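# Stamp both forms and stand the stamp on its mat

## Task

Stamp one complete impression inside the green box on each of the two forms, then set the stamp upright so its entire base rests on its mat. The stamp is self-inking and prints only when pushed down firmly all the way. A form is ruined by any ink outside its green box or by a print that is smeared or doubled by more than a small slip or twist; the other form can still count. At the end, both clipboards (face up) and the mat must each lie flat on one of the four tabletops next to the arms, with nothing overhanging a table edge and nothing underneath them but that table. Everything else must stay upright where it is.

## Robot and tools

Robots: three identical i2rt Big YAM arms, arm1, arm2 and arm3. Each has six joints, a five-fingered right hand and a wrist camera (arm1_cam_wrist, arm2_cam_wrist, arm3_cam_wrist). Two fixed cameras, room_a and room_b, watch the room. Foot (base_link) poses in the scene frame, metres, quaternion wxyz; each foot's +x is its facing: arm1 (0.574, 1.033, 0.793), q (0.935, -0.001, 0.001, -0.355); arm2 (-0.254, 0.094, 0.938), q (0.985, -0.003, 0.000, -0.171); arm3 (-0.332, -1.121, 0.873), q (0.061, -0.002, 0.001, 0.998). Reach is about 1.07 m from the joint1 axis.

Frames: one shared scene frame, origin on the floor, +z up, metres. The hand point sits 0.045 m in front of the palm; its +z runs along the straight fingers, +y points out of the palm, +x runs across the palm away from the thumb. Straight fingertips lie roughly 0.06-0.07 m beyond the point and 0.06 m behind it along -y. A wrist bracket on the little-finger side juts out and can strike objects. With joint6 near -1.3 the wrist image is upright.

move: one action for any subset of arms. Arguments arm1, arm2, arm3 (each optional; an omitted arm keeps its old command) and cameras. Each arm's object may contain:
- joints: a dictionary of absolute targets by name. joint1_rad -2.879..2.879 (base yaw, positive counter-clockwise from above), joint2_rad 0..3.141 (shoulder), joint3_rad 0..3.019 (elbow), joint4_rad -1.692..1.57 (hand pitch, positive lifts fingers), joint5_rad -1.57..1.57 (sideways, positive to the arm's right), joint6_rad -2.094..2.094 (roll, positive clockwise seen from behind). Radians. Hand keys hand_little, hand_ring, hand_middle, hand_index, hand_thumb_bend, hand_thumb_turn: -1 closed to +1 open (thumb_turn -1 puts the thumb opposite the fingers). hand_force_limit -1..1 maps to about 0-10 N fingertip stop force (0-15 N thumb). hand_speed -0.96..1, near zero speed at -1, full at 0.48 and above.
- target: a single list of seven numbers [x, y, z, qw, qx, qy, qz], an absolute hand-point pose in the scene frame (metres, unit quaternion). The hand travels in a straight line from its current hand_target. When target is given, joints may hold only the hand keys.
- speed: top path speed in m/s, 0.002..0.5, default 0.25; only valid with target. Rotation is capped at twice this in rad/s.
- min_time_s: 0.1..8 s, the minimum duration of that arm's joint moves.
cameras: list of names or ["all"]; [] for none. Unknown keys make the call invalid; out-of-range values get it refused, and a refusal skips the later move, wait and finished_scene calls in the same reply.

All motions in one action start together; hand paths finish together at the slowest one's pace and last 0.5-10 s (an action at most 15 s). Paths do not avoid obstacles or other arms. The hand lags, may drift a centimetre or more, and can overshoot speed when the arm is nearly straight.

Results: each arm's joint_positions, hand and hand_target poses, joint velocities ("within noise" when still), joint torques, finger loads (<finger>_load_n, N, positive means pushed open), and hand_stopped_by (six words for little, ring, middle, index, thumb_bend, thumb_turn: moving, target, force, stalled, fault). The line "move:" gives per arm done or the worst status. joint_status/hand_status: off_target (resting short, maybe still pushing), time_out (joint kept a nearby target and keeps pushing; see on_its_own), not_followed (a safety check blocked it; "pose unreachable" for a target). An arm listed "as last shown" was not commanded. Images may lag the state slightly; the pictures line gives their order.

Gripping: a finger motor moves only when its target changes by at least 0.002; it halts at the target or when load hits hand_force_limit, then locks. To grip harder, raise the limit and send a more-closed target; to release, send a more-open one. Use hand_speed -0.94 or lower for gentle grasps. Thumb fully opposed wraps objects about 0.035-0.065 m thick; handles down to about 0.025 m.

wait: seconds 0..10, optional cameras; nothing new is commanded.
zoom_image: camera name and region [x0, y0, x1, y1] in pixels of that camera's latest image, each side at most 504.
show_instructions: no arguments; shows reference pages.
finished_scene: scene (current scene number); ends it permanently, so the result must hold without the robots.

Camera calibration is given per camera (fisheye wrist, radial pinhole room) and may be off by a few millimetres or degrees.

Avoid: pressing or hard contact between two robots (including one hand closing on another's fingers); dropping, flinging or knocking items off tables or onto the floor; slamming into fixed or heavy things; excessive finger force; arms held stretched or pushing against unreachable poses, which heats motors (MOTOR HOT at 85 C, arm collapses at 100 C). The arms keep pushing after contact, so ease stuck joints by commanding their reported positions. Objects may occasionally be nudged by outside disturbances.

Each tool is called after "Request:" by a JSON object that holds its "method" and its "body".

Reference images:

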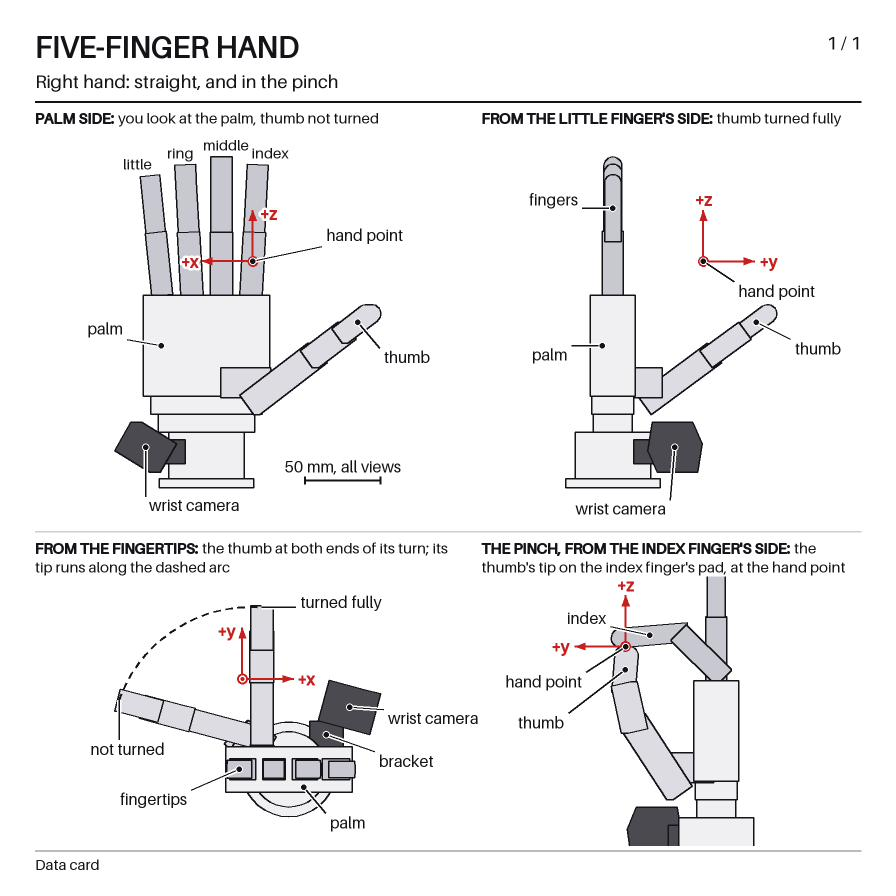

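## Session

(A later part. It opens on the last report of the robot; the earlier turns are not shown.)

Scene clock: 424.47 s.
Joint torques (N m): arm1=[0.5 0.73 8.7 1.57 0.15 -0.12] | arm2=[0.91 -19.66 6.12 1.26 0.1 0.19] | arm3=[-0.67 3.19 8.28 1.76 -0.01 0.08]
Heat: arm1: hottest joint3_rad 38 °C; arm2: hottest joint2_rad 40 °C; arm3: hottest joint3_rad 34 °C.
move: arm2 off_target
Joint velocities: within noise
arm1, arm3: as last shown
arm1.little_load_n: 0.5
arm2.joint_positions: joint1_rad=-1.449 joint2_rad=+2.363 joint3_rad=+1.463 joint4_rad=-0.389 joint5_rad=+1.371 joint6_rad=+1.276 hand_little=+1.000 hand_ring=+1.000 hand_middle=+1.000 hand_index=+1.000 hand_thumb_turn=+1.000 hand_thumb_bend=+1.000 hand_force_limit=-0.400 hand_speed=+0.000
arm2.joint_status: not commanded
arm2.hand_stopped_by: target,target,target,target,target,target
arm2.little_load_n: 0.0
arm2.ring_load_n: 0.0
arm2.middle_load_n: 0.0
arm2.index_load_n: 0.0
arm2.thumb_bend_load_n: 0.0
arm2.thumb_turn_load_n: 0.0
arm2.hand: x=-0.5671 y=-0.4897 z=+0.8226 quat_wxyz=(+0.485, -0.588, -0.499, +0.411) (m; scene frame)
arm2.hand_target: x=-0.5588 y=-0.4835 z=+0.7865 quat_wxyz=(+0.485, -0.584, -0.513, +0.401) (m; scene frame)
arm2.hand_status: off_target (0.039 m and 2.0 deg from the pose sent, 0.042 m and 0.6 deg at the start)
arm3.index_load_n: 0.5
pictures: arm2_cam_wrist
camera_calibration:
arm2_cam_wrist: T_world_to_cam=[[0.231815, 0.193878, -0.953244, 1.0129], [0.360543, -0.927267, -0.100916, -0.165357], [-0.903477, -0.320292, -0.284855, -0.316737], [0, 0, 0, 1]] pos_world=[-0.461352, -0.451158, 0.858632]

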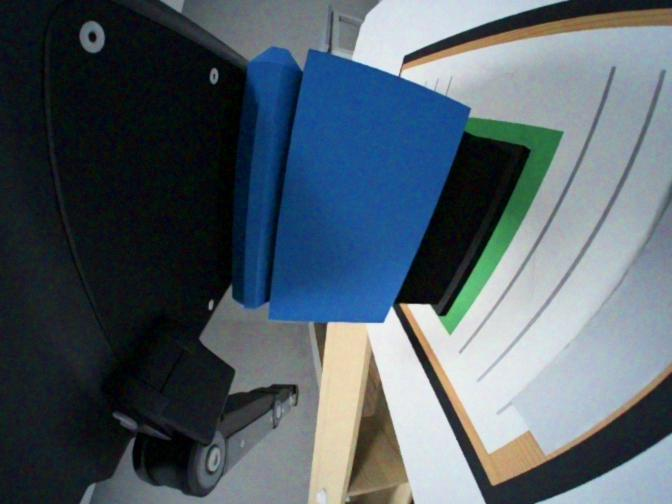

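Request:
{"method": "move", "body": {"arm2": {"target": [-0.5594, -0.4855, 0.755, -0.4853, 0.5838, 0.5130, -0.4007], "speed": 0.05}, "cameras": ["arm2_cam_wrist"]}}

Scene clock: 429.33 s.
Joint torques (N m): arm1=[-0.21 1.03 8.65 1.59 0.12 -0.08] | arm2=[0.67 -18.14 6.74 1.25 -0.29 0.23] | arm3=[-0.62 3.08 8.28 1.77 -0.01 0.08]
Heat: arm1: hottest joint3_rad 39 °C; arm2: hottest joint2_rad 39 °C; arm3: hottest joint3_rad 34 °C.
move: arm2 off_target
Joint velocities: within noise
arm1, arm3: as last shown
arm1.little_load_n: 0.0
arm2.joint_positions: joint1_rad=-1.448 joint2_rad=+2.404 joint3_rad=+1.472 joint4_rad=-0.350 joint5_rad=+1.382 joint6_rad=+1.276 hand_little=+1.000 hand_ring=+1.000 hand_middle=+1.000 hand_index=+1.000 hand_thumb_turn=+1.000 hand_thumb_bend=+1.000 hand_force_limit=-0.400 hand_speed=+0.000
arm2.joint_status: not commanded
arm2.hand_stopped_by: target,target,target,target,target,target
arm2.little_load_n: 0.0
arm2.ring_load_n: 0.0
arm2.middle_load_n: -0.5
arm2.index_load_n: 0.0
arm2.thumb_bend_load_n: 0.0
arm2.thumb_turn_load_n: 0.0
arm2.hand: x=-0.5677 y=-0.4896 z=+0.8046 quat_wxyz=(+0.487, -0.588, -0.495, +0.415) (m; scene frame)
arm2.hand_target: x=-0.5581 y=-0.4819 z=+0.7576 quat_wxyz=(+0.485, -0.584, -0.513, +0.400) (m; scene frame)
arm2.hand_status: off_target (0.050 m and 2.7 deg from the pose sent, 0.068 m and 2.0 deg at the start)
arm3.index_load_n: 0.0
arm3.thumb_turn_load_n: 0.5
pictures: arm2_cam_wrist
camera_calibration:
arm2_cam_wrist: T_world_to_cam=[[0.221035, 0.188396, -0.956896, 0.990048], [0.3573, -0.92859, -0.10029, -0.169898], [-0.907458, -0.319731, -0.272565, -0.334249], [0, 0, 0, 1]] pos_world=[-0.461448, -0.451157, 0.839229]

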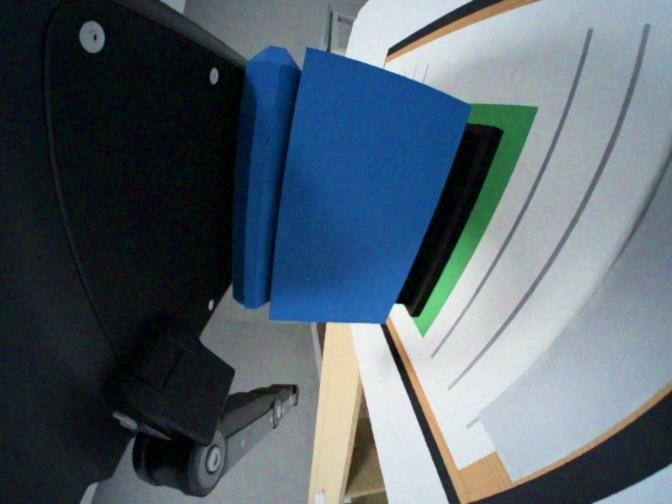

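Request:
{"method": "move", "body": {"arm2": {"target": [-0.5590, -0.4855, 0.715, -0.4853, 0.5838, 0.5130, -0.4007], "speed": 0.06}, "cameras": ["arm2_cam_wrist"]}}

Scene clock: 432.63 s.
Joint torques (N m): arm1=[0.56 0.09 8.59 1.74 0.13 -0.07] | arm2=[0.5 -14.62 6.57 1.76 -1.34 0.37] | arm3=[-0.62 3.14 8.27 1.76 -0.01 0.08]
Heat: arm1: hottest joint3_rad 39 °C; arm2: hottest joint2_rad 38 °C; arm3: hottest joint3_rad 34 °C.
move: arm2 off_target
Joint velocities: within noise
arm1, arm3: as last shown
arm2.joint_positions: joint1_rad=-1.447 joint2_rad=+2.436 joint3_rad=+1.494 joint4_rad=-0.327 joint5_rad=+1.413 joint6_rad=+1.276 hand_little=+1.000 hand_ring=+1.000 hand_middle=+1.000 hand_index=+1.000 hand_thumb_turn=+1.000 hand_thumb_bend=+1.000 hand_force_limit=-0.400 hand_speed=+0.000
arm2.joint_status: not commanded
arm2.hand_stopped_by: target,target,target,target,target,target
arm2.little_load_n: 0.0
arm2.ring_load_n: 0.0
arm2.middle_load_n: -0.5
arm2.index_load_n: -0.5
arm2.thumb_bend_load_n: 0.0
arm2.thumb_turn_load_n: -0.5
arm2.hand: x=-0.5708 y=-0.4931 z=+0.7976 quat_wxyz=(+0.495, -0.585, -0.483, +0.424) (m; scene frame)
arm2.hand_target: x=-0.5558 y=-0.4764 z=+0.7223 quat_wxyz=(+0.486, -0.584, -0.513, +0.400) (m; scene frame)
arm2.hand_status: off_target (0.084 m and 4.4 deg from the pose sent, 0.090 m and 2.7 deg at the start)
arm3.thumb_turn_load_n: 0.0
pictures: arm2_cam_wrist
camera_calibration:
arm2_cam_wrist: T_world_to_cam=[[0.192147, 0.180809, -0.964566, 0.970581], [0.346475, -0.932085, -0.1057, -0.176253], [-0.918169, -0.313888, -0.241743, -0.367919], [0, 0, 0, 1]] pos_world=[-0.463239, -0.455258, 0.828617]

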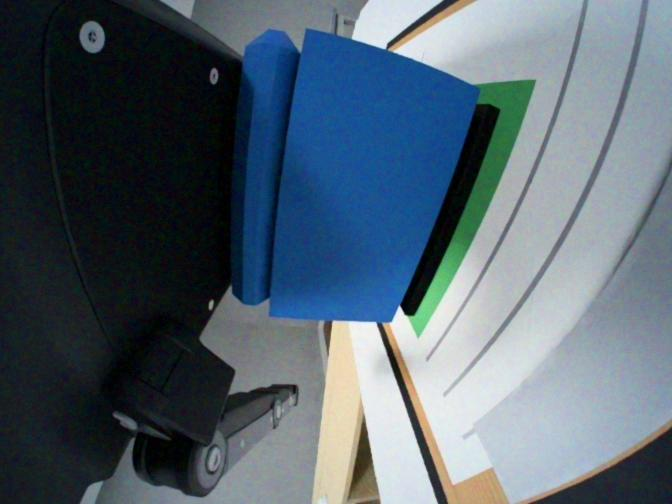

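Request:
{"method": "move", "body": {"arm2": {"target": [-0.5590, -0.4845, 0.67, -0.4853, 0.5838, 0.5130, -0.4007], "speed": 0.08}, "cameras": ["arm2_cam_wrist"]}}

Scene clock: 440.87 s.
Joint torques (N m): arm1=[0.73 0.67 8.81 1.59 0.11 -0.02] | arm2=[0.5 -13.27 6.43 2.04 -1.8 0.5] | arm3=[-0.62 3.14 8.25 1.77 -0.01 0.08]
Heat: arm1: hottest joint3_rad 39 °C; arm2: hottest joint2_rad 37 °C; arm3: hottest joint3_rad 34 °C.
move: arm2 off_target
Joint velocities: within noise
arm1.joint_positions: joint1_rad=-0.706 joint2_rad=+0.615 joint3_rad=+1.384 joint4_rad=-1.475 joint5_rad=+0.097 joint6_rad=-1.535 hand_little=+1.000 hand_ring=+1.000 hand_middle=+1.000 hand_index=+1.000 hand_thumb_turn=+1.000 hand_thumb_bend=+1.000 hand_force_limit=+0.000 hand_speed=-0.800
arm1.joint_status: not commanded
arm1.hand_stopped_by: target,target,target,target,target,target
arm1.little_load_n: 0.0
arm1.ring_load_n: 0.0
arm1.middle_load_n: 0.0
arm1.index_load_n: 0.0
arm1.thumb_bend_load_n: 0.0
arm1.thumb_turn_load_n: 0.0
arm1.hand: x=+0.5259 y=+0.8215 z=+1.2684 quat_wxyz=(+0.304, +0.660, -0.622, +0.292) (m; scene frame)
arm1.hand_target: x=+0.5258 y=+0.8227 z=+1.2775 quat_wxyz=(+0.310, +0.656, -0.619, +0.300) (m; scene frame)
arm1.hand_status: not commanded
arm2.joint_positions: joint1_rad=-1.447 joint2_rad=+2.448 joint3_rad=+1.508 joint4_rad=-0.305 joint5_rad=+1.426 joint6_rad=+1.253 hand_little=+1.000 hand_ring=+1.000 hand_middle=+1.000 hand_index=+1.000 hand_thumb_turn=+1.000 hand_thumb_bend=+1.000 hand_force_limit=-0.400 hand_speed=+0.000
arm2.joint_status: not commanded
arm2.hand_stopped_by: target,target,target,target,target,target
arm2.little_load_n: 0.0
arm2.ring_load_n: -0.5
arm2.middle_load_n: 0.0
arm2.index_load_n: 0.0
arm2.thumb_bend_load_n: 0.0
arm2.thumb_turn_load_n: -0.5
arm2.hand: x=-0.5728 y=-0.4974 z=+0.7973 quat_wxyz=(+0.499, -0.581, -0.480, +0.427) (m; scene frame)
arm2.hand_target: x=-0.5572 y=-0.4750 z=+0.7087 quat_wxyz=(+0.486, -0.584, -0.513, +0.400) (m; scene frame)
arm2.hand_status: off_target (0.129 m and 5.1 deg from the pose sent, 0.129 m and 4.4 deg at the start; pose on its path clipped on 32 of 41 steps)
arm3.joint_positions: joint1_rad=-0.407 joint2_rad=+0.592 joint3_rad=+1.433 joint4_rad=-1.574 joint5_rad=-0.161 joint6_rad=-1.219 hand_little=+1.000 hand_ring=+1.000 hand_middle=+1.000 hand_index=+1.000 hand_thumb_turn=+1.000 hand_thumb_bend=+1.000 hand_force_limit=+0.000 hand_speed=-0.800
arm3.joint_status: not commanded
arm3.hand_stopped_by: target,target,target,target,target,target
arm3.little_load_n: 0.0
arm3.ring_load_n: 0.0
arm3.middle_load_n: 0.0
arm3.index_load_n: 0.0
arm3.thumb_bend_load_n: 0.0
arm3.thumb_turn_load_n: 0.0
arm3.hand: x=-0.4726 y=-1.0216 z=+1.3352 quat_wxyz=(-0.408, +0.360, +0.838, -0.037) (m; scene frame)
arm3.hand_target: x=-0.4728 y=-1.0215 z=+1.3457 quat_wxyz=(-0.420, +0.356, +0.834, -0.036) (m; scene frame)
arm3.hand_status: not commanded
pictures: arm2_cam_wrist
camera_calibration:
arm2_cam_wrist: T_world_to_cam=[[0.179043, 0.183006, -0.966671, 0.966713], [0.344637, -0.931958, -0.112602, -0.175166], [-0.921504, -0.31299, -0.229931, -0.382113], [0, 0, 0, 1]] pos_world=[-0.464833, -0.459759, 0.82691]

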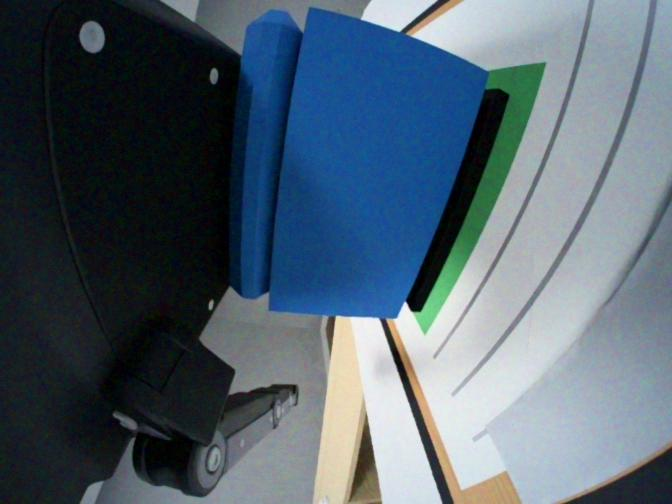

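Request:
{"method": "move", "body": {"arm2": {"target": [-0.5640, -0.4880, 0.80, -0.4853, 0.5838, 0.5130, -0.4007], "speed": 0.08}, "cameras": ["arm2_cam_wrist"]}}

Request:
{"method": "zoom_image", "body": {"camera": "arm2_cam_wrist", "region": [220, 0, 640, 360]}}

Scene clock: 471.27 s.
Joint torques (N m): arm1=[0.03 -0.32 8.76 1.63 0.06 -0.1] | arm2=[-0.03 -23.3 4.41 0.09 -0.03 0.15] | arm3=[-0.62 3.08 8.27 1.78 -0.01 0.07]
Heat: arm1: hottest joint3_rad 39 °C; arm2: hottest joint2_rad 35 °C; arm3: hottest joint3_rad 34 °C.
move: arm2 off_target
Joint velocities: within noise
arm1, arm3: as last shown
arm2.joint_positions: joint1_rad=-1.449 joint2_rad=+2.373 joint3_rad=+1.487 joint4_rad=-0.355 joint5_rad=+1.373 joint6_rad=+1.247 hand_little=+1.000 hand_ring=+1.000 hand_middle=+1.000 hand_index=+1.000 hand_thumb_turn=+1.000 hand_thumb_bend=+1.000 hand_force_limit=-0.400 hand_speed=+0.000
arm2.joint_status: not commanded
arm2.hand_stopped_by: target,target,target,target,target,target
arm2.little_load_n: 0.0
arm2.ring_load_n: 0.0
arm2.middle_load_n: 0.0
arm2.index_load_n: 0.0
arm2.thumb_bend_load_n: 0.0
arm2.thumb_turn_load_n: 0.0
arm2.hand: x=-0.5697 y=-0.5020 z=+0.8252 quat_wxyz=(+0.481, -0.590, -0.496, +0.419) (m; scene frame)
arm2.hand_target: x=-0.5640 y=-0.4875 z=+0.8008 quat_wxyz=(+0.485, -0.584, -0.513, +0.401) (m; scene frame)
arm2.hand_status: off_target (0.029 m and 3.0 deg from the pose sent, 0.013 m and 5.1 deg at the start)
pictures: arm2_cam_wrist
camera_calibration:
arm2_cam_wrist: T_world_to_cam=[[0.223785, 0.178131, -0.958222, 1.00998], [0.364902, -0.926963, -0.0870999, -0.184309], [-0.903752, -0.330165, -0.27244, -0.337684], [0, 0, 0, 1]] pos_world=[-0.463947, -0.462248, 0.859737]

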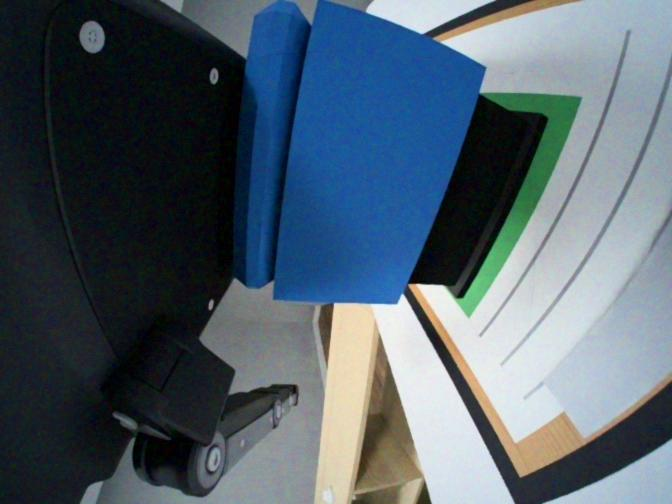

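Scaled by 1.200 from the camera's 672x504 image, which has a finer 960x720 frame.

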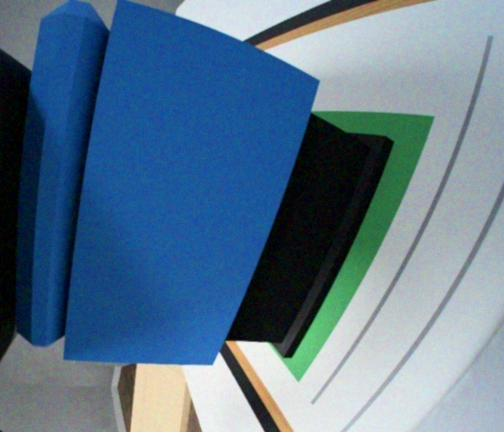

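Request:
{"method": "move", "body": {"arm2": {"target": [-0.5640, -0.4900, 0.90, -0.4853, 0.5838, 0.5130, -0.4007], "speed": 0.15}}}

Request:
{"method": "move", "body": {"arm2": {"target": [-0.557, -0.510, 0.96, -0.3787, 0.6580, 0.5538, -0.3423], "speed": 0.2, "joints": {"hand_thumb_turn": -1}}, "cameras": ["arm2_cam_wrist"]}}

Scene clock: 478.83 s.
Joint torques (N m): arm1=[0.97 0.56 8.68 1.47 0.15 -0.06] | arm2=[0.09 -23.3 6.22 -0.05 0.59 0.16] | arm3=[-0.56 3.19 8.27 1.78 0 0.07]
Heat: arm1: hottest joint3_rad 39 °C; arm2: hottest joint2_rad 36 °C; arm3: hottest joint3_rad 34 °C.
move: arm2 off_target
Joint velocities: within noise
arm1, arm3: as last shown
arm2.joint_positions: joint1_rad=-1.449 joint2_rad=+2.196 joint3_rad=+1.451 joint4_rad=-0.523 joint5_rad=+1.356 joint6_rad=+1.247 hand_little=+1.000 hand_ring=+1.000 hand_middle=+1.000 hand_index=+1.000 hand_thumb_turn=+1.000 hand_thumb_bend=+1.000 hand_force_limit=-0.400 hand_speed=+0.000
arm2.joint_status: not commanded
arm2.hand_stopped_by: target,target,target,target,target,target
arm2.little_load_n: 0.0
arm2.ring_load_n: 0.0
arm2.middle_load_n: 0.0
arm2.index_load_n: 0.0
arm2.thumb_bend_load_n: 0.0
arm2.thumb_turn_load_n: -0.5
arm2.hand: x=-0.5665 y=-0.4953 z=+0.9110 quat_wxyz=(+0.481, -0.588, -0.507, +0.408) (m; scene frame)
arm2.hand_target: x=-0.5641 y=-0.4898 z=+0.9002 quat_wxyz=(+0.485, -0.584, -0.513, +0.401) (m; scene frame)
arm2.hand_status: off_target (0.012 m and 1.3 deg from the pose sent, 0.076 m and 3.0 deg at the start)
pictures: none

Scene clock: 480.50 s.
Joint torques (N m): arm1=[1.26 0.26 8.64 1.48 0.13 -0.08] | arm2=[-0.5 -23.18 11.11 -0.01 0.48 0.23] | arm3=[-0.62 3.08 8.27 1.77 -0.01 0.07]
Heat: arm1: hottest joint3_rad 39 °C; arm2: hottest joint2_rad 36 °C; arm3: hottest joint3_rad 34 °C.
move: arm2 off_target
Joint velocities: within noise
arm1, arm3: as last shown
arm2.joint_positions: joint1_rad=-1.482 joint2_rad=+2.073 joint3_rad=+1.501 joint4_rad=-0.811 joint5_rad=+1.061 joint6_rad=+1.336 hand_little=+1.000 hand_ring=+1.000 hand_middle=+1.000 hand_index=+1.000 hand_thumb_turn=-1.000 hand_thumb_bend=+1.000 hand_force_limit=-0.400 hand_speed=+0.000
arm2.joint_status: all done
arm2.hand_stopped_by: target,target,target,target,target,target
arm2.little_load_n: -0.5
arm2.ring_load_n: 0.0
arm2.middle_load_n: 0.0
arm2.index_load_n: 0.0
arm2.thumb_bend_load_n: 0.0
arm2.thumb_turn_load_n: 0.0
arm2.hand: x=-0.5492 y=-0.4937 z=+0.9452 quat_wxyz=(+0.388, -0.648, -0.566, +0.331) (m; scene frame)
arm2.hand_target: x=-0.5566 y=-0.5091 z=+0.9603 quat_wxyz=(+0.378, -0.658, -0.554, +0.343) (m; scene frame)
arm2.hand_status: off_target (0.023 m and 2.5 deg from the pose sent, 0.052 m and 17.0 deg at the start)
pictures: arm2_cam_wrist
camera_calibration:
arm2_cam_wrist: T_world_to_cam=[[0.505609, 0.168051, -0.846238, 1.16296], [0.388011, -0.920348, 0.0490601, -0.286481], [-0.770589, -0.353155, -0.530542, 0.0219938], [0, 0, 0, 1]] pos_world=[-0.459897, -0.451332, 1.00986]

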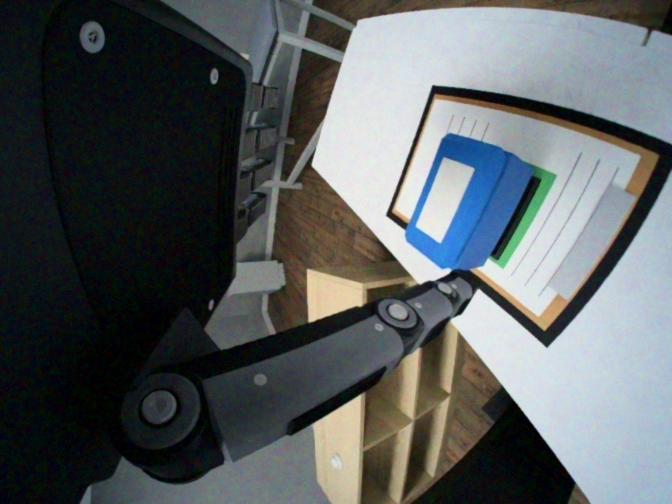

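Request:
{"method": "move", "body": {"arm2": {"target": [-0.557, -0.508, 0.845, -0.3787, 0.6580, 0.5538, -0.3423], "speed": 0.12}, "cameras": ["arm2_cam_wrist"]}}

Request:
{"method": "move", "body": {"arm2": {"joints": {"hand_speed": -0.5, "hand_force_limit": -0.4, "hand_index": 0.4, "hand_middle": 0.4, "hand_ring": 0.4, "hand_little": 0.4, "hand_thumb_bend": 0.6}}, "cameras": ["arm2_cam_wrist"]}}

Scene clock: 485.03 s.
Joint torques (N m): arm1=[1.03 0.73 8.77 1.61 0.08 -0.05] | arm2=[-0.5 -23 6.93 1.14 0.48 0.16] | arm3=[-0.67 3.19 8.27 1.78 0 0.07]
Heat: arm1: hottest joint3_rad 39 °C; arm2: hottest joint2_rad 36 °C; arm3: hottest joint3_rad 34 °C.
move: arm2 off_target
Joint velocities: within noise
arm1, arm3: as last shown
arm2.joint_positions: joint1_rad=-1.482 joint2_rad=+2.229 joint3_rad=+1.501 joint4_rad=-0.616 joint5_rad=+1.061 joint6_rad=+1.341 hand_little=+1.000 hand_ring=+1.000 hand_middle=+1.000 hand_index=+1.000 hand_thumb_turn=-1.000 hand_thumb_bend=+1.000 hand_force_limit=-0.400 hand_speed=+0.000
arm2.joint_status: not commanded
arm2.hand_stopped_by: target,target,target,target,target,target
arm2.little_load_n: 0.0
arm2.ring_load_n: 0.0
arm2.middle_load_n: 0.0
arm2.index_load_n: 0.0
arm2.thumb_bend_load_n: 0.0
arm2.thumb_turn_load_n: 0.0
arm2.hand: x=-0.5533 y=-0.5100 z=+0.8592 quat_wxyz=(+0.378, -0.655, -0.556, +0.345) (m; scene frame)
arm2.hand_target: x=-0.5568 y=-0.5076 z=+0.8453 quat_wxyz=(+0.379, -0.658, -0.554, +0.342) (m; scene frame)
arm2.hand_status: off_target (0.015 m and 0.6 deg from the pose sent, 0.102 m and 2.5 deg at the start)
arm3.index_load_n: 0.5
pictures: arm2_cam_wrist
camera_calibration:
arm2_cam_wrist: T_world_to_cam=[[0.497441, 0.131411, -0.857487, 1.08139], [0.386676, -0.918422, 0.0835674, -0.324994], [-0.776553, -0.373139, -0.507674, -0.0657133], [0, 0, 0, 1]] pos_world=[-0.463292, -0.465108, 0.921079]

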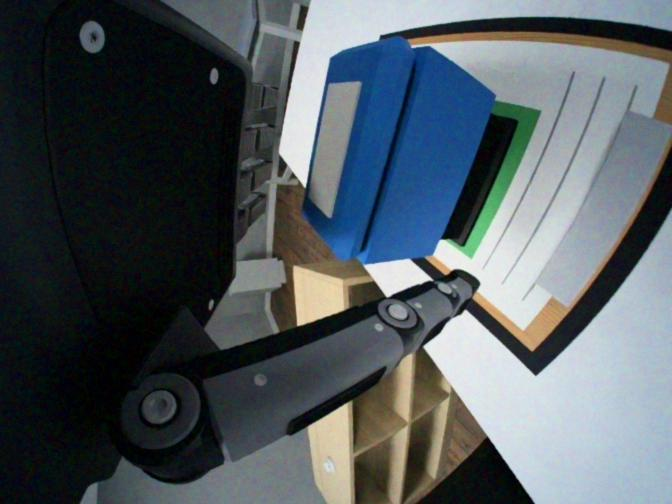

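Scene clock: 486.07 s.
Joint torques (N m): arm1=[-0.26 0.15 8.76 1.47 0.08 -0.03] | arm2=[-0.56 -22.77 6.91 1.25 0.47 0.14] | arm3=[-0.62 3.14 8.27 1.77 -0.01 0.08]
Heat: arm1: hottest joint3_rad 39 °C; arm2: hottest joint2_rad 36 °C; arm3: hottest joint3_rad 34 °C.
move: arm2 done
Joint velocities: within noise
arm1, arm3: as last shown
arm2.joint_positions: joint1_rad=-1.482 joint2_rad=+2.229 joint3_rad=+1.501 joint4_rad=-0.616 joint5_rad=+1.061 joint6_rad=+1.341 hand_little=+0.400 hand_ring=+0.400 hand_middle=+0.400 hand_index=+0.400 hand_thumb_turn=-1.000 hand_thumb_bend=+0.600 hand_force_limit=-0.400 hand_speed=-0.500
arm2.joint_status: all done
arm2.hand_stopped_by: target,target,target,target,target,target
arm2.little_load_n: 0.0
arm2.ring_load_n: 0.0
arm2.middle_load_n: 0.0
arm2.index_load_n: 0.0
arm2.thumb_bend_load_n: 0.0
arm2.thumb_turn_load_n: 0.0
arm2.hand: x=-0.5533 y=-0.5100 z=+0.8591 quat_wxyz=(+0.378, -0.655, -0.556, +0.345) (m; scene frame)
arm2.hand_target: x=-0.5567 y=-0.5076 z=+0.8453 quat_wxyz=(+0.379, -0.658, -0.554, +0.342) (m; scene frame)
arm2.hand_status: not commanded
arm3.index_load_n: 0.0
pictures: arm2_cam_wrist
camera_calibration:
arm2_cam_wrist: T_world_to_cam=[[0.497683, 0.131404, -0.857347, 1.08137], [0.386739, -0.918379, 0.0837405, -0.325104], [-0.776366, -0.373246, -0.507881, -0.0654854], [0, 0, 0, 1]] pos_world=[-0.463292, -0.465108, 0.921079]

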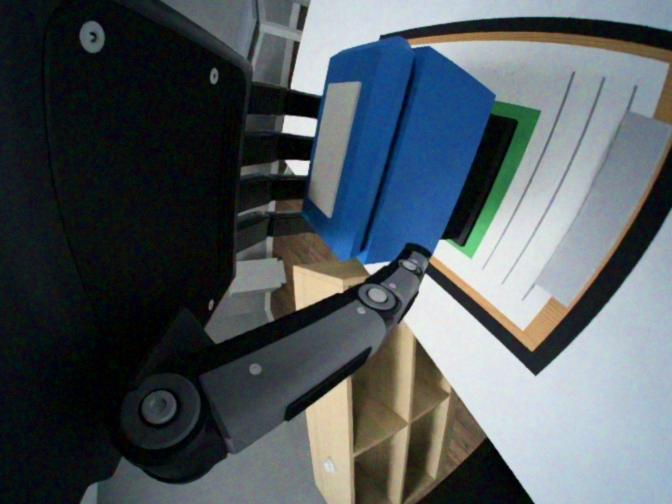

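Request:
{"method": "move", "body": {"arm2": {"joints": {"hand_speed": 0.3, "hand_index": 1, "hand_middle": 1, "hand_ring": 1, "hand_little": 1, "hand_thumb_bend": 1}}}}

Request:
{"method": "move", "body": {"arm2": {"target": [-0.554, -0.493, 0.829, -0.3787, 0.6580, 0.5538, -0.3423], "speed": 0.08}, "cameras": ["arm2_cam_wrist"]}}

Scene clock: 490.20 s.
Joint torques (N m): arm1=[-0.09 1.32 8.69 1.47 0.08 -0.11] | arm2=[-0.38 -22.89 6.94 1.18 0.52 0.16] | arm3=[-0.62 3.02 8.27 1.77 -0.01 0.07]
Heat: arm1: hottest joint3_rad 39 °C; arm2: hottest joint2_rad 36 °C; arm3: hottest joint3_rad 34 °C.
move: arm2 done
Joint velocities: within noise
arm1, arm3: as last shown
arm1.thumb_bend_load_n: -0.5
arm2.joint_positions: joint1_rad=-1.482 joint2_rad=+2.229 joint3_rad=+1.501 joint4_rad=-0.616 joint5_rad=+1.060 joint6_rad=+1.341 hand_little=+1.000 hand_ring=+1.000 hand_middle=+1.000 hand_index=+1.000 hand_thumb_turn=-1.000 hand_thumb_bend=+1.000 hand_force_limit=-0.400 hand_speed=+0.300
arm2.joint_status: all done
arm2.hand_stopped_by: target,target,target,target,target,target
arm2.little_load_n: 0.0
arm2.ring_load_n: 0.0
arm2.middle_load_n: 0.0
arm2.index_load_n: 0.0
arm2.thumb_bend_load_n: 0.0
arm2.thumb_turn_load_n: 0.0
arm2.hand: x=-0.5532 y=-0.5101 z=+0.8591 quat_wxyz=(+0.378, -0.655, -0.557, +0.345) (m; scene frame)
arm2.hand_target: x=-0.5567 y=-0.5076 z=+0.8452 quat_wxyz=(+0.379, -0.658, -0.554, +0.342) (m; scene frame)
arm2.hand_status: not commanded
pictures: none

Scene clock: 491.33 s.
Joint torques (N m): arm1=[-0.15 1.14 8.76 1.88 0.14 -0.11] | arm2=[-0.62 -22.48 5.42 1.21 0.49 0.13] | arm3=[-0.62 3.08 8.25 1.77 -0.01 0.07]
Heat: arm1: hottest joint3_rad 39 °C; arm2: hottest joint2_rad 36 °C; arm3: hottest joint3_rad 34 °C.
move: arm2 off_target
Joint velocities: within noise
arm1, arm3: as last shown
arm1.thumb_bend_load_n: 0.0
arm2.joint_positions: joint1_rad=-1.482 joint2_rad=+2.229 joint3_rad=+1.460 joint4_rad=-0.556 joint5_rad=+1.060 joint6_rad=+1.341 hand_little=+1.000 hand_ring=+1.000 hand_middle=+1.000 hand_index=+1.000 hand_thumb_turn=-1.000 hand_thumb_bend=+1.000 hand_force_limit=-0.400 hand_speed=+0.300
arm2.joint_status: not commanded
arm2.hand_stopped_by: target,target,target,target,target,target
arm2.little_load_n: 0.0
arm2.ring_load_n: 0.0
arm2.middle_load_n: 0.0
arm2.index_load_n: 0.0
arm2.thumb_bend_load_n: 0.0
arm2.thumb_turn_load_n: 0.0
arm2.hand: x=-0.5515 y=-0.5033 z=+0.8485 quat_wxyz=(+0.373, -0.657, -0.553, +0.351) (m; scene frame)
arm2.hand_target: x=-0.5536 y=-0.4926 z=+0.8295 quat_wxyz=(+0.379, -0.658, -0.554, +0.342) (m; scene frame)
arm2.hand_status: off_target (0.022 m and 1.2 deg from the pose sent, 0.035 m and 0.6 deg at the start)
pictures: arm2_cam_wrist
camera_calibration:
arm2_cam_wrist: T_world_to_cam=[[0.494089, 0.116416, -0.861582, 1.06454], [0.387183, -0.916762, 0.0981645, -0.33002], [-0.778438, -0.382092, -0.498037, -0.0809178], [0, 0, 0, 1]] pos_world=[-0.461189, -0.457398, 0.909285]

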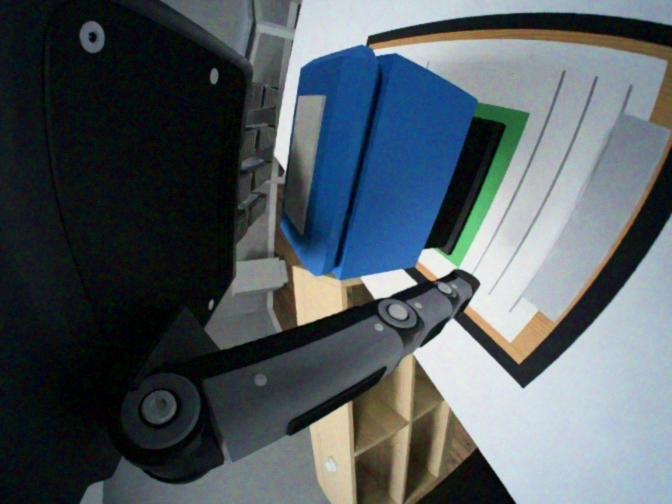

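Request:
{"method": "move", "body": {"arm2": {"target": [-0.553, -0.482, 0.820, -0.3787, 0.6580, 0.5538, -0.3423], "speed": 0.08}}}

Request:
{"method": "move", "body": {"arm2": {"joints": {"hand_speed": -0.4, "hand_force_limit": -0.4, "hand_index": 0.4, "hand_middle": 0.4, "hand_ring": 0.4, "hand_little": 0.4, "hand_thumb_bend": 0.65}}, "cameras": ["arm2_cam_wrist"]}}

Scene clock: 496.63 s.
Joint torques (N m): arm1=[-0.03 -0.26 8.65 1.65 0.1 -0.19] | arm2=[-0.56 -22.42 5.12 1.29 0.46 0.08] | arm3=[-0.56 3.08 8.28 1.76 -0.01 0.07]
Heat: arm1: hottest joint3_rad 39 °C; arm2: hottest joint2_rad 37 °C; arm3: hottest joint3_rad 34 °C.
move: arm2 off_target
Joint velocities: within noise
arm1.joint_positions: joint1_rad=-0.706 joint2_rad=+0.615 joint3_rad=+1.384 joint4_rad=-1.475 joint5_rad=+0.097 joint6_rad=-1.535 hand_little=+1.000 hand_ring=+1.000 hand_middle=+1.000 hand_index=+1.000 hand_thumb_turn=+1.000 hand_thumb_bend=+1.000 hand_force_limit=+0.000 hand_speed=-0.800
arm1.joint_status: not commanded
arm1.hand_stopped_by: target,target,target,target,target,target
arm1.little_load_n: 0.0
arm1.ring_load_n: 0.0
arm1.middle_load_n: 0.0
arm1.index_load_n: 0.0
arm1.thumb_bend_load_n: 0.0
arm1.thumb_turn_load_n: 0.0
arm1.hand: x=+0.5259 y=+0.8215 z=+1.2684 quat_wxyz=(+0.304, +0.660, -0.622, +0.292) (m; scene frame)
arm1.hand_target: x=+0.5258 y=+0.8227 z=+1.2775 quat_wxyz=(+0.310, +0.656, -0.619, +0.300) (m; scene frame)
arm1.hand_status: not commanded
arm2.joint_positions: joint1_rad=-1.485 joint2_rad=+2.229 joint3_rad=+1.419 joint4_rad=-0.512 joint5_rad=+1.060 joint6_rad=+1.341 hand_little=+1.000 hand_ring=+1.000 hand_middle=+1.000 hand_index=+1.000 hand_thumb_turn=-1.000 hand_thumb_bend=+1.000 hand_force_limit=-0.400 hand_speed=+0.300
arm2.joint_status: not commanded
arm2.hand_stopped_by: target,target,target,target,target,target
arm2.little_load_n: 0.0
arm2.ring_load_n: 0.0
arm2.middle_load_n: 0.0
arm2.index_load_n: 0.0
arm2.thumb_bend_load_n: 0.0
arm2.thumb_turn_load_n: 0.5
arm2.hand: x=-0.5504 y=-0.4926 z=+0.8378 quat_wxyz=(+0.373, -0.658, -0.551, +0.352) (m; scene frame)
arm2.hand_target: x=-0.5528 y=-0.4817 z=+0.8205 quat_wxyz=(+0.379, -0.658, -0.554, +0.342) (m; scene frame)
arm2.hand_status: off_target (0.021 m and 1.3 deg from the pose sent, 0.036 m and 1.2 deg at the start)
arm3.joint_positions: joint1_rad=-0.407 joint2_rad=+0.592 joint3_rad=+1.433 joint4_rad=-1.574 joint5_rad=-0.161 joint6_rad=-1.219 hand_little=+1.000 hand_ring=+1.000 hand_middle=+1.000 hand_index=+1.000 hand_thumb_turn=+1.000 hand_thumb_bend=+1.000 hand_force_limit=+0.000 hand_speed=-0.800
arm3.joint_status: not commanded
arm3.hand_stopped_by: target,target,target,target,target,target
arm3.little_load_n: 0.0
arm3.ring_load_n: 0.0
arm3.middle_load_n: 0.0
arm3.index_load_n: 0.0
arm3.thumb_bend_load_n: 0.0
arm3.thumb_turn_load_n: 0.0
arm3.hand: x=-0.4726 y=-1.0216 z=+1.3352 quat_wxyz=(-0.408, +0.360, +0.838, -0.037) (m; scene frame)
arm3.hand_target: x=-0.4728 y=-1.0215 z=+1.3457 quat_wxyz=(-0.420, +0.356, +0.834, -0.036) (m; scene frame)
arm3.hand_status: not commanded
pictures: none

Scene clock: 497.53 s.
Joint torques (N m): arm1=[-0.21 -0.09 8.53 1.4 0.12 -0.03] | arm2=[-0.5 -22.12 5.23 1.35 0.46 0.08] | arm3=[-0.62 3.19 8.27 1.78 -0.01 0.08]
Heat: arm1: hottest joint3_rad 39 °C; arm2: hottest joint2_rad 37 °C; arm3: hottest joint3_rad 34 °C.
move: arm2 done
Joint velocities: within noise
arm1, arm3: as last shown
arm2.joint_positions: joint1_rad=-1.485 joint2_rad=+2.229 joint3_rad=+1.419 joint4_rad=-0.512 joint5_rad=+1.060 joint6_rad=+1.341 hand_little=+0.400 hand_ring=+0.400 hand_middle=+0.400 hand_index=+0.400 hand_thumb_turn=-1.000 hand_thumb_bend=+0.650 hand_force_limit=-0.400 hand_speed=-0.400
arm2.joint_status: all done
arm2.hand_stopped_by: target,target,target,target,target,target
arm2.little_load_n: 0.0
arm2.ring_load_n: 0.0
arm2.middle_load_n: 0.0
arm2.index_load_n: 0.0
arm2.thumb_bend_load_n: 0.0
arm2.thumb_turn_load_n: 0.0
arm2.hand: x=-0.5507 y=-0.4926 z=+0.8378 quat_wxyz=(+0.373, -0.658, -0.551, +0.352) (m; scene frame)
arm2.hand_target: x=-0.5527 y=-0.4817 z=+0.8205 quat_wxyz=(+0.379, -0.658, -0.554, +0.342) (m; scene frame)
arm2.hand_status: not commanded
pictures: arm2_cam_wrist
camera_calibration:
arm2_cam_wrist: T_world_to_cam=[[0.493722, 0.112098, -0.862364, 1.05202], [0.384475, -0.917611, 0.100841, -0.323557], [-0.780011, -0.381345, -0.496144, -0.0835705], [0, 0, 0, 1]] pos_world=[-0.46019, -0.446697, 0.898386]

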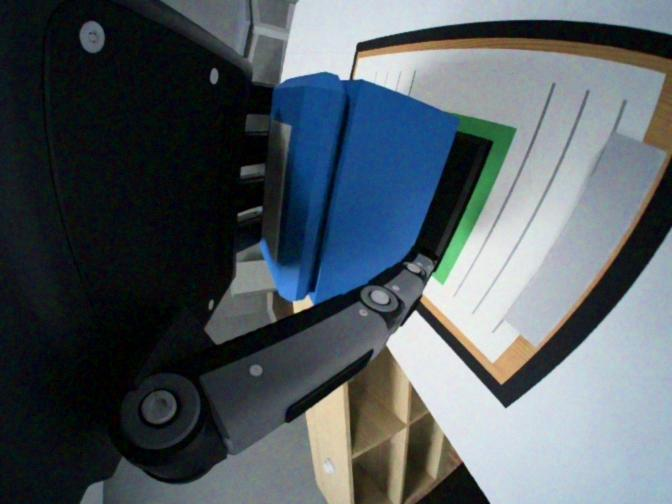

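Request:
{"method": "move", "body": {"arm2": {"joints": {"hand_speed": -0.85, "hand_force_limit": -0.6, "hand_index": 0.2, "hand_middle": 0.2, "hand_ring": 0.2, "hand_little": 0.2, "hand_thumb_bend": 0.50}}}}

Request:
{"method": "move", "body": {"arm2": {"joints": {"hand_speed": -0.92, "hand_force_limit": -0.2, "hand_thumb_bend": 0.2}}, "cameras": ["arm2_cam_wrist"]}}

Scene clock: 501.07 s.
Joint torques (N m): arm1=[0.44 1.14 8.76 1.66 0.11 -0.09] | arm2=[-0.44 -22.24 5.27 1.2 0.42 0.1] | arm3=[-0.67 3.14 8.28 1.76 -0.01 0.07]
Heat: arm1: hottest joint3_rad 39 °C; arm2: hottest joint2_rad 37 °C; arm3: hottest joint3_rad 34 °C.
move: arm2 off_target
Joint velocities: within noise
arm1, arm3: as last shown
arm2.joint_positions: joint1_rad=-1.489 joint2_rad=+2.229 joint3_rad=+1.419 joint4_rad=-0.512 joint5_rad=+1.062 joint6_rad=+1.341 hand_little=+0.200 hand_ring=+0.200 hand_middle=+0.200 hand_index=+0.200 hand_thumb_turn=-1.000 hand_thumb_bend=+0.561 hand_force_limit=-0.600 hand_speed=-0.850
arm2.joint_status: hand_thumb_bend off_target (ended at +0.561, target +0.500); the others done
arm2.hand_stopped_by: target,target,target,target,force,target
arm2.little_load_n: 0.5
arm2.ring_load_n: 0.5
arm2.middle_load_n: 0.0
arm2.index_load_n: 1.0
arm2.thumb_bend_load_n: 6.5
arm2.thumb_turn_load_n: 1.0
arm2.hand: x=-0.5529 y=-0.4914 z=+0.8380 quat_wxyz=(+0.374, -0.659, -0.549, +0.352) (m; scene frame)
arm2.hand_target: x=-0.5528 y=-0.4816 z=+0.8205 quat_wxyz=(+0.379, -0.658, -0.554, +0.342) (m; scene frame)
arm2.hand_status: not commanded
pictures: none

Scene clock: 502.50 s.
Joint torques (N m): arm1=[-0.03 0.73 8.75 1.69 0.11 -0.11] | arm2=[-0.5 -22.01 5.26 1.22 0.43 0.06] | arm3=[-0.56 3.14 8.27 1.77 -0.01 0.07]
Heat: arm1: hottest joint3_rad 39 °C; arm2: hottest joint2_rad 37 °C; arm3: hottest joint3_rad 34 °C.
move: arm2 off_target
Joint velocities: within noise
arm1, arm3: as last shown
arm1.thumb_bend_load_n: 0.5
arm2.joint_positions: joint1_rad=-1.489 joint2_rad=+2.229 joint3_rad=+1.419 joint4_rad=-0.512 joint5_rad=+1.062 joint6_rad=+1.341 hand_little=+0.200 hand_ring=+0.200 hand_middle=+0.200 hand_index=+0.200 hand_thumb_turn=-1.000 hand_thumb_bend=+0.561 hand_force_limit=-0.200 hand_speed=-0.920
arm2.joint_status: hand_thumb_bend off_target (ended at +0.561, target +0.200); the others done
arm2.hand_stopped_by: target,target,target,target,force,target
arm2.little_load_n: 0.5
arm2.ring_load_n: 0.5
arm2.middle_load_n: 0.0
arm2.index_load_n: 1.0
arm2.thumb_bend_load_n: 6.5
arm2.thumb_turn_load_n: 0.5
arm2.hand: x=-0.5529 y=-0.4914 z=+0.8380 quat_wxyz=(+0.374, -0.659, -0.549, +0.352) (m; scene frame)
arm2.hand_target: x=-0.5528 y=-0.4816 z=+0.8205 quat_wxyz=(+0.379, -0.658, -0.554, +0.342) (m; scene frame)
arm2.hand_status: not commanded
pictures: arm2_cam_wrist
camera_calibration:
arm2_cam_wrist: T_world_to_cam=[[0.492906, 0.110443, -0.863044, 1.0525], [0.381043, -0.919133, 0.100003, -0.323576], [-0.782208, -0.378149, -0.49513, -0.0852784], [0, 0, 0, 1]] pos_world=[-0.462191, -0.445899, 0.898485]

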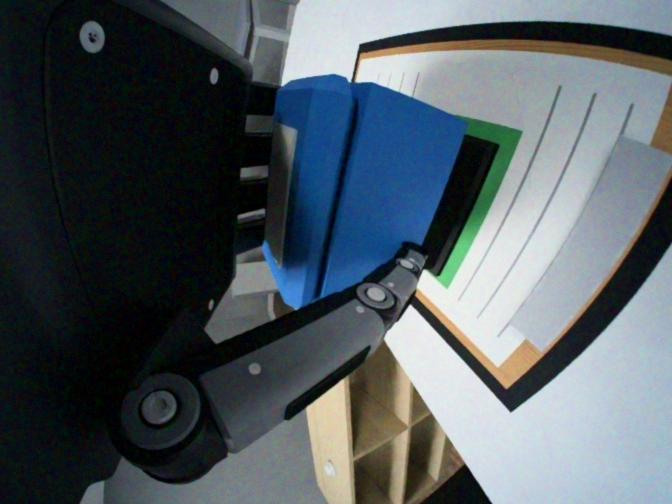

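Request:
{"method": "move", "body": {"arm2": {"joints": {"hand_speed": -0.92, "hand_force_limit": -0.2, "hand_index": -0.2, "hand_middle": -0.2, "hand_ring": -0.2, "hand_little": -0.2, "hand_thumb_bend": 0.25}}, "cameras": ["arm2_cam_wrist"]}}

Scene clock: 506.83 s.
Joint torques (N m): arm1=[0.73 0.73 8.69 1.55 0.11 -0.04] | arm2=[-0.38 -22.48 5.22 1.28 0.33 0.06] | arm3=[-0.56 3.14 8.27 1.76 -0.01 0.08]
Heat: arm1: hottest joint3_rad 39 °C; arm2: hottest joint2_rad 37 °C; arm3: hottest joint3_rad 34 °C.
move: arm2 off_target
Joint velocities: within noise
arm1, arm3: as last shown
arm1.thumb_bend_load_n: 0.0
arm2.joint_positions: joint1_rad=-1.489 joint2_rad=+2.229 joint3_rad=+1.419 joint4_rad=-0.512 joint5_rad=+1.064 joint6_rad=+1.341 hand_little=+0.112 hand_ring=+0.149 hand_middle=+0.165 hand_index=+0.180 hand_thumb_turn=-1.000 hand_thumb_bend=+0.562 hand_force_limit=-0.200 hand_speed=-0.920
arm2.joint_status: hand_little off_target (ended at +0.112, target -0.200); hand_ring off_target (ended at +0.149, target -0.200); hand_middle off_target (ended at +0.165, target -0.200); hand_index off_target (ended at +0.180, target -0.200); hand_thumb_bend off_target (ended at +0.562, target +0.250); the others done
arm2.hand_stopped_by: force,force,force,force,force,target
arm2.little_load_n: 6.0
arm2.ring_load_n: 0.0
arm2.middle_load_n: 4.0
arm2.index_load_n: 4.0
arm2.thumb_bend_load_n: 13.0
arm2.thumb_turn_load_n: 6.0
arm2.hand: x=-0.5532 y=-0.4913 z=+0.8383 quat_wxyz=(+0.375, -0.659, -0.549, +0.352) (m; scene frame)
arm2.hand_target: x=-0.5528 y=-0.4817 z=+0.8205 quat_wxyz=(+0.379, -0.658, -0.554, +0.342) (m; scene frame)
arm2.hand_status: not commanded
pictures: arm2_cam_wrist
camera_calibration:
arm2_cam_wrist: T_world_to_cam=[[0.491164, 0.110767, -0.863996, 1.05281], [0.380805, -0.919382, 0.0986125, -0.322429], [-0.783419, -0.377449, -0.493748, -0.0867588], [0, 0, 0, 1]] pos_world=[-0.46229, -0.445799, 0.898584]

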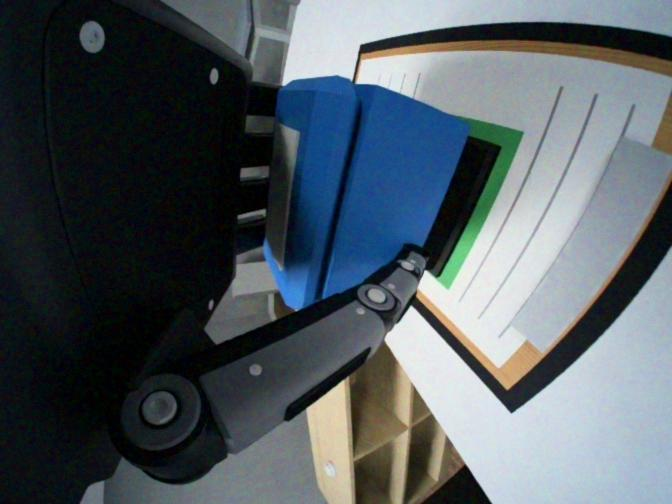

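Request:
{"method": "move", "body": {"arm2": {"target": [-0.555, -0.495, 0.97, -0.3787, 0.6580, 0.5538, -0.3423], "speed": 0.12}, "cameras": ["arm2_cam_wrist", "arm3_cam_wrist"]}}

Request:
{"method": "zoom_image", "body": {"camera": "arm3_cam_wrist", "region": [450, 140, 570, 260]}}

Request:
{"method": "zoom_image", "body": {"camera": "arm2_cam_wrist", "region": [340, 40, 640, 340]}}

Scene clock: 515.17 s.
Joint torques (N m): arm1=[0.09 0.91 8.66 1.35 0.08 -0.06] | arm2=[-0.5 -23.82 11.15 0.03 0.69 0.1] | arm3=[-0.62 3.08 8.27 1.76 -0.01 0.08]
Heat: arm1: hottest joint3_rad 39 °C; arm2: hottest joint2_rad 37 °C; arm3: hottest joint3_rad 34 °C.
move: arm2 off_target
Joint velocities: within noise
arm1, arm3: as last shown
arm2.joint_positions: joint1_rad=-1.489 joint2_rad=+2.037 joint3_rad=+1.446 joint4_rad=-0.802 joint5_rad=+1.055 joint6_rad=+1.341 hand_little=+0.112 hand_ring=+0.149 hand_middle=+0.165 hand_index=+0.180 hand_thumb_turn=-1.000 hand_thumb_bend=+0.562 hand_force_limit=-0.200 hand_speed=-0.920
arm2.joint_status: not commanded
arm2.hand_stopped_by: force,force,force,force,force,target
arm2.little_load_n: 5.5
arm2.ring_load_n: 0.0
arm2.middle_load_n: 4.0
arm2.index_load_n: 3.5
arm2.thumb_bend_load_n: 13.5
arm2.thumb_turn_load_n: 6.0
arm2.hand: x=-0.5478 y=-0.4758 z=+0.9465 quat_wxyz=(+0.389, -0.650, -0.566, +0.325) (m; scene frame)
arm2.hand_target: x=-0.5546 y=-0.4938 z=+0.9704 quat_wxyz=(+0.378, -0.658, -0.554, +0.343) (m; scene frame)
arm2.hand_status: off_target (0.031 m and 2.8 deg from the pose sent, 0.132 m and 1.3 deg at the start)
pictures: arm2_cam_wrist, arm3_cam_wrist
camera_calibration:
arm2_cam_wrist: T_world_to_cam=[[0.513725, 0.16762, -0.841421, 1.15994], [0.380652, -0.923449, 0.0484439, -0.275504], [-0.768889, -0.345175, -0.538204, 0.0420285], [0, 0, 0, 1]] pos_world=[-0.458704, -0.434336, 1.01197]

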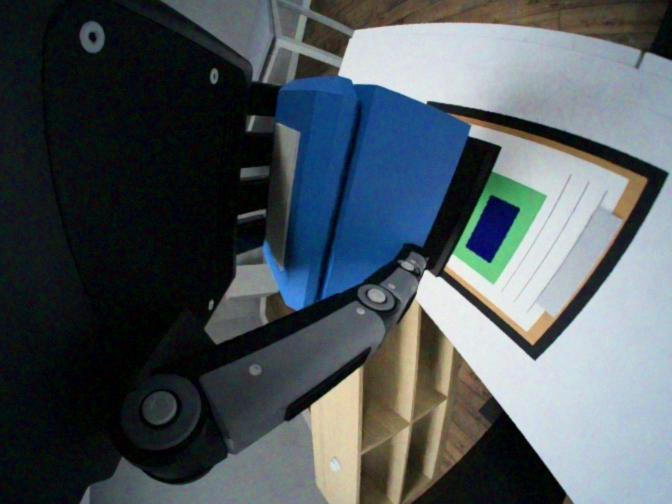

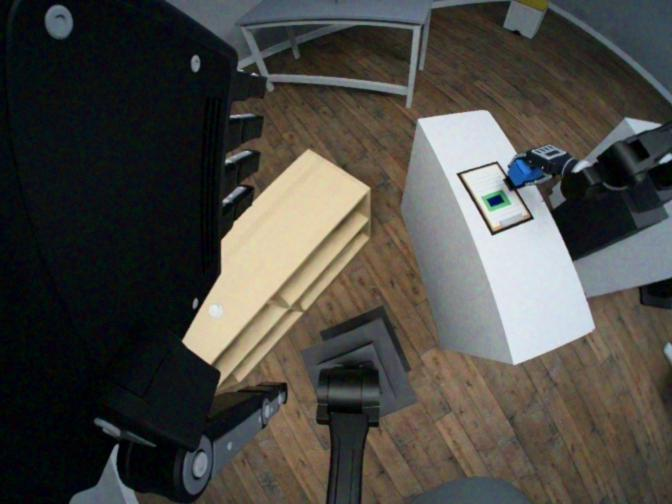

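Scaled by 4.200 from the camera's 672x504 image, which has a finer 960x720 frame.

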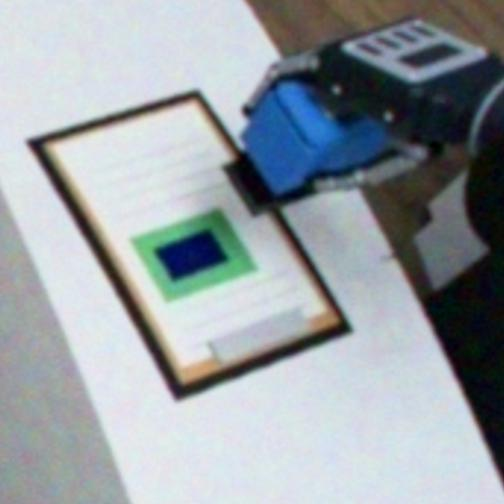

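Scaled by 1.680 from the camera's 672x504 image, which has a finer 960x720 frame.

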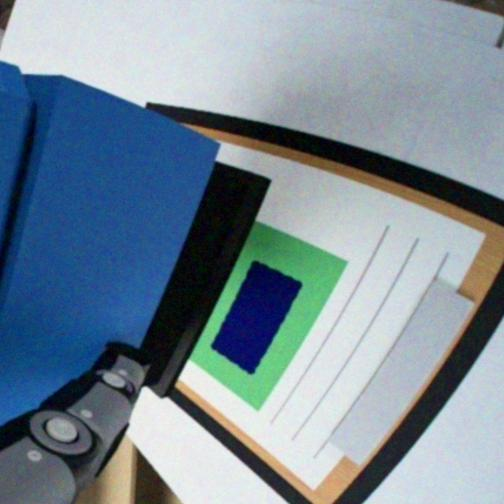

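Request:
{"method": "move", "body": {"arm2": {"joints": {"joint1_rad": 1.2}, "min_time_s": 5}, "cameras": ["arm2_cam_wrist", "room_b"]}}

Scene clock: 528.57 s.
Joint torques (N m): arm1=[1.26 0.21 8.69 1.84 0.11 -0.06] | arm2=[-0.5 -23.82 11.21 -0.01 0.71 0.11] | arm3=[-0.56 3.14 8.27 1.77 -0.01 0.08]
Heat: arm1: hottest joint3_rad 39 °C; arm2: hottest joint2_rad 40 °C; arm3: hottest joint3_rad 35 °C.
move: arm2 done
Joint velocities: within noise
arm1, arm3: as last shown
arm2.joint_positions: joint1_rad=+1.206 joint2_rad=+2.037 joint3_rad=+1.446 joint4_rad=-0.802 joint5_rad=+1.054 joint6_rad=+1.341 hand_little=+0.112 hand_ring=+0.149 hand_middle=+0.165 hand_index=+0.180 hand_thumb_turn=-1.000 hand_thumb_bend=+0.562 hand_force_limit=-0.200 hand_speed=-0.920
arm2.joint_status: all done
arm2.hand_stopped_by: force,force,force,force,force,target
arm2.little_load_n: 5.5
arm2.ring_load_n: 0.0
arm2.middle_load_n: 4.0
arm2.index_load_n: 3.5
arm2.thumb_bend_load_n: 14.0
arm2.thumb_turn_load_n: 6.0
arm2.hand: x=+0.2577 y=+0.4801 z=+0.9407 quat_wxyz=(-0.228, +0.410, -0.758, +0.454) (m; scene frame)
arm2.hand_target: x=+0.2731 y=+0.4918 z=+0.9646 quat_wxyz=(-0.246, +0.395, -0.763, +0.449) (m; scene frame)
arm2.hand_status: not commanded
pictures: arm2_cam_wrist, room_b
camera_calibration:
arm2_cam_wrist: T_world_to_cam=[[-0.53846, 0.0621961, -0.840352, 0.901848], [0.0561361, 0.997705, 0.0378725, -0.527803], [0.840779, -0.0267812, -0.540716, 0.422958], [0, 0, 0, 1]] pos_world=[0.159624, 0.481827, 1.00656]

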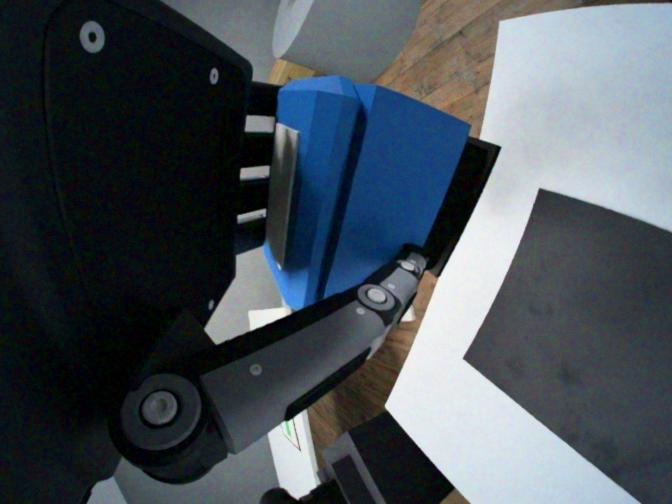

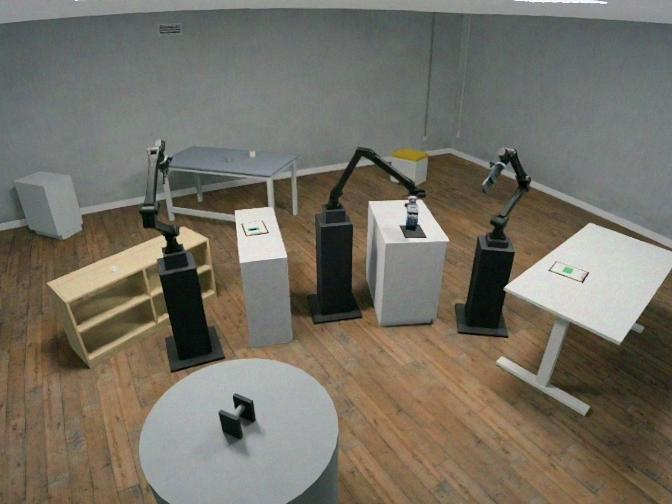

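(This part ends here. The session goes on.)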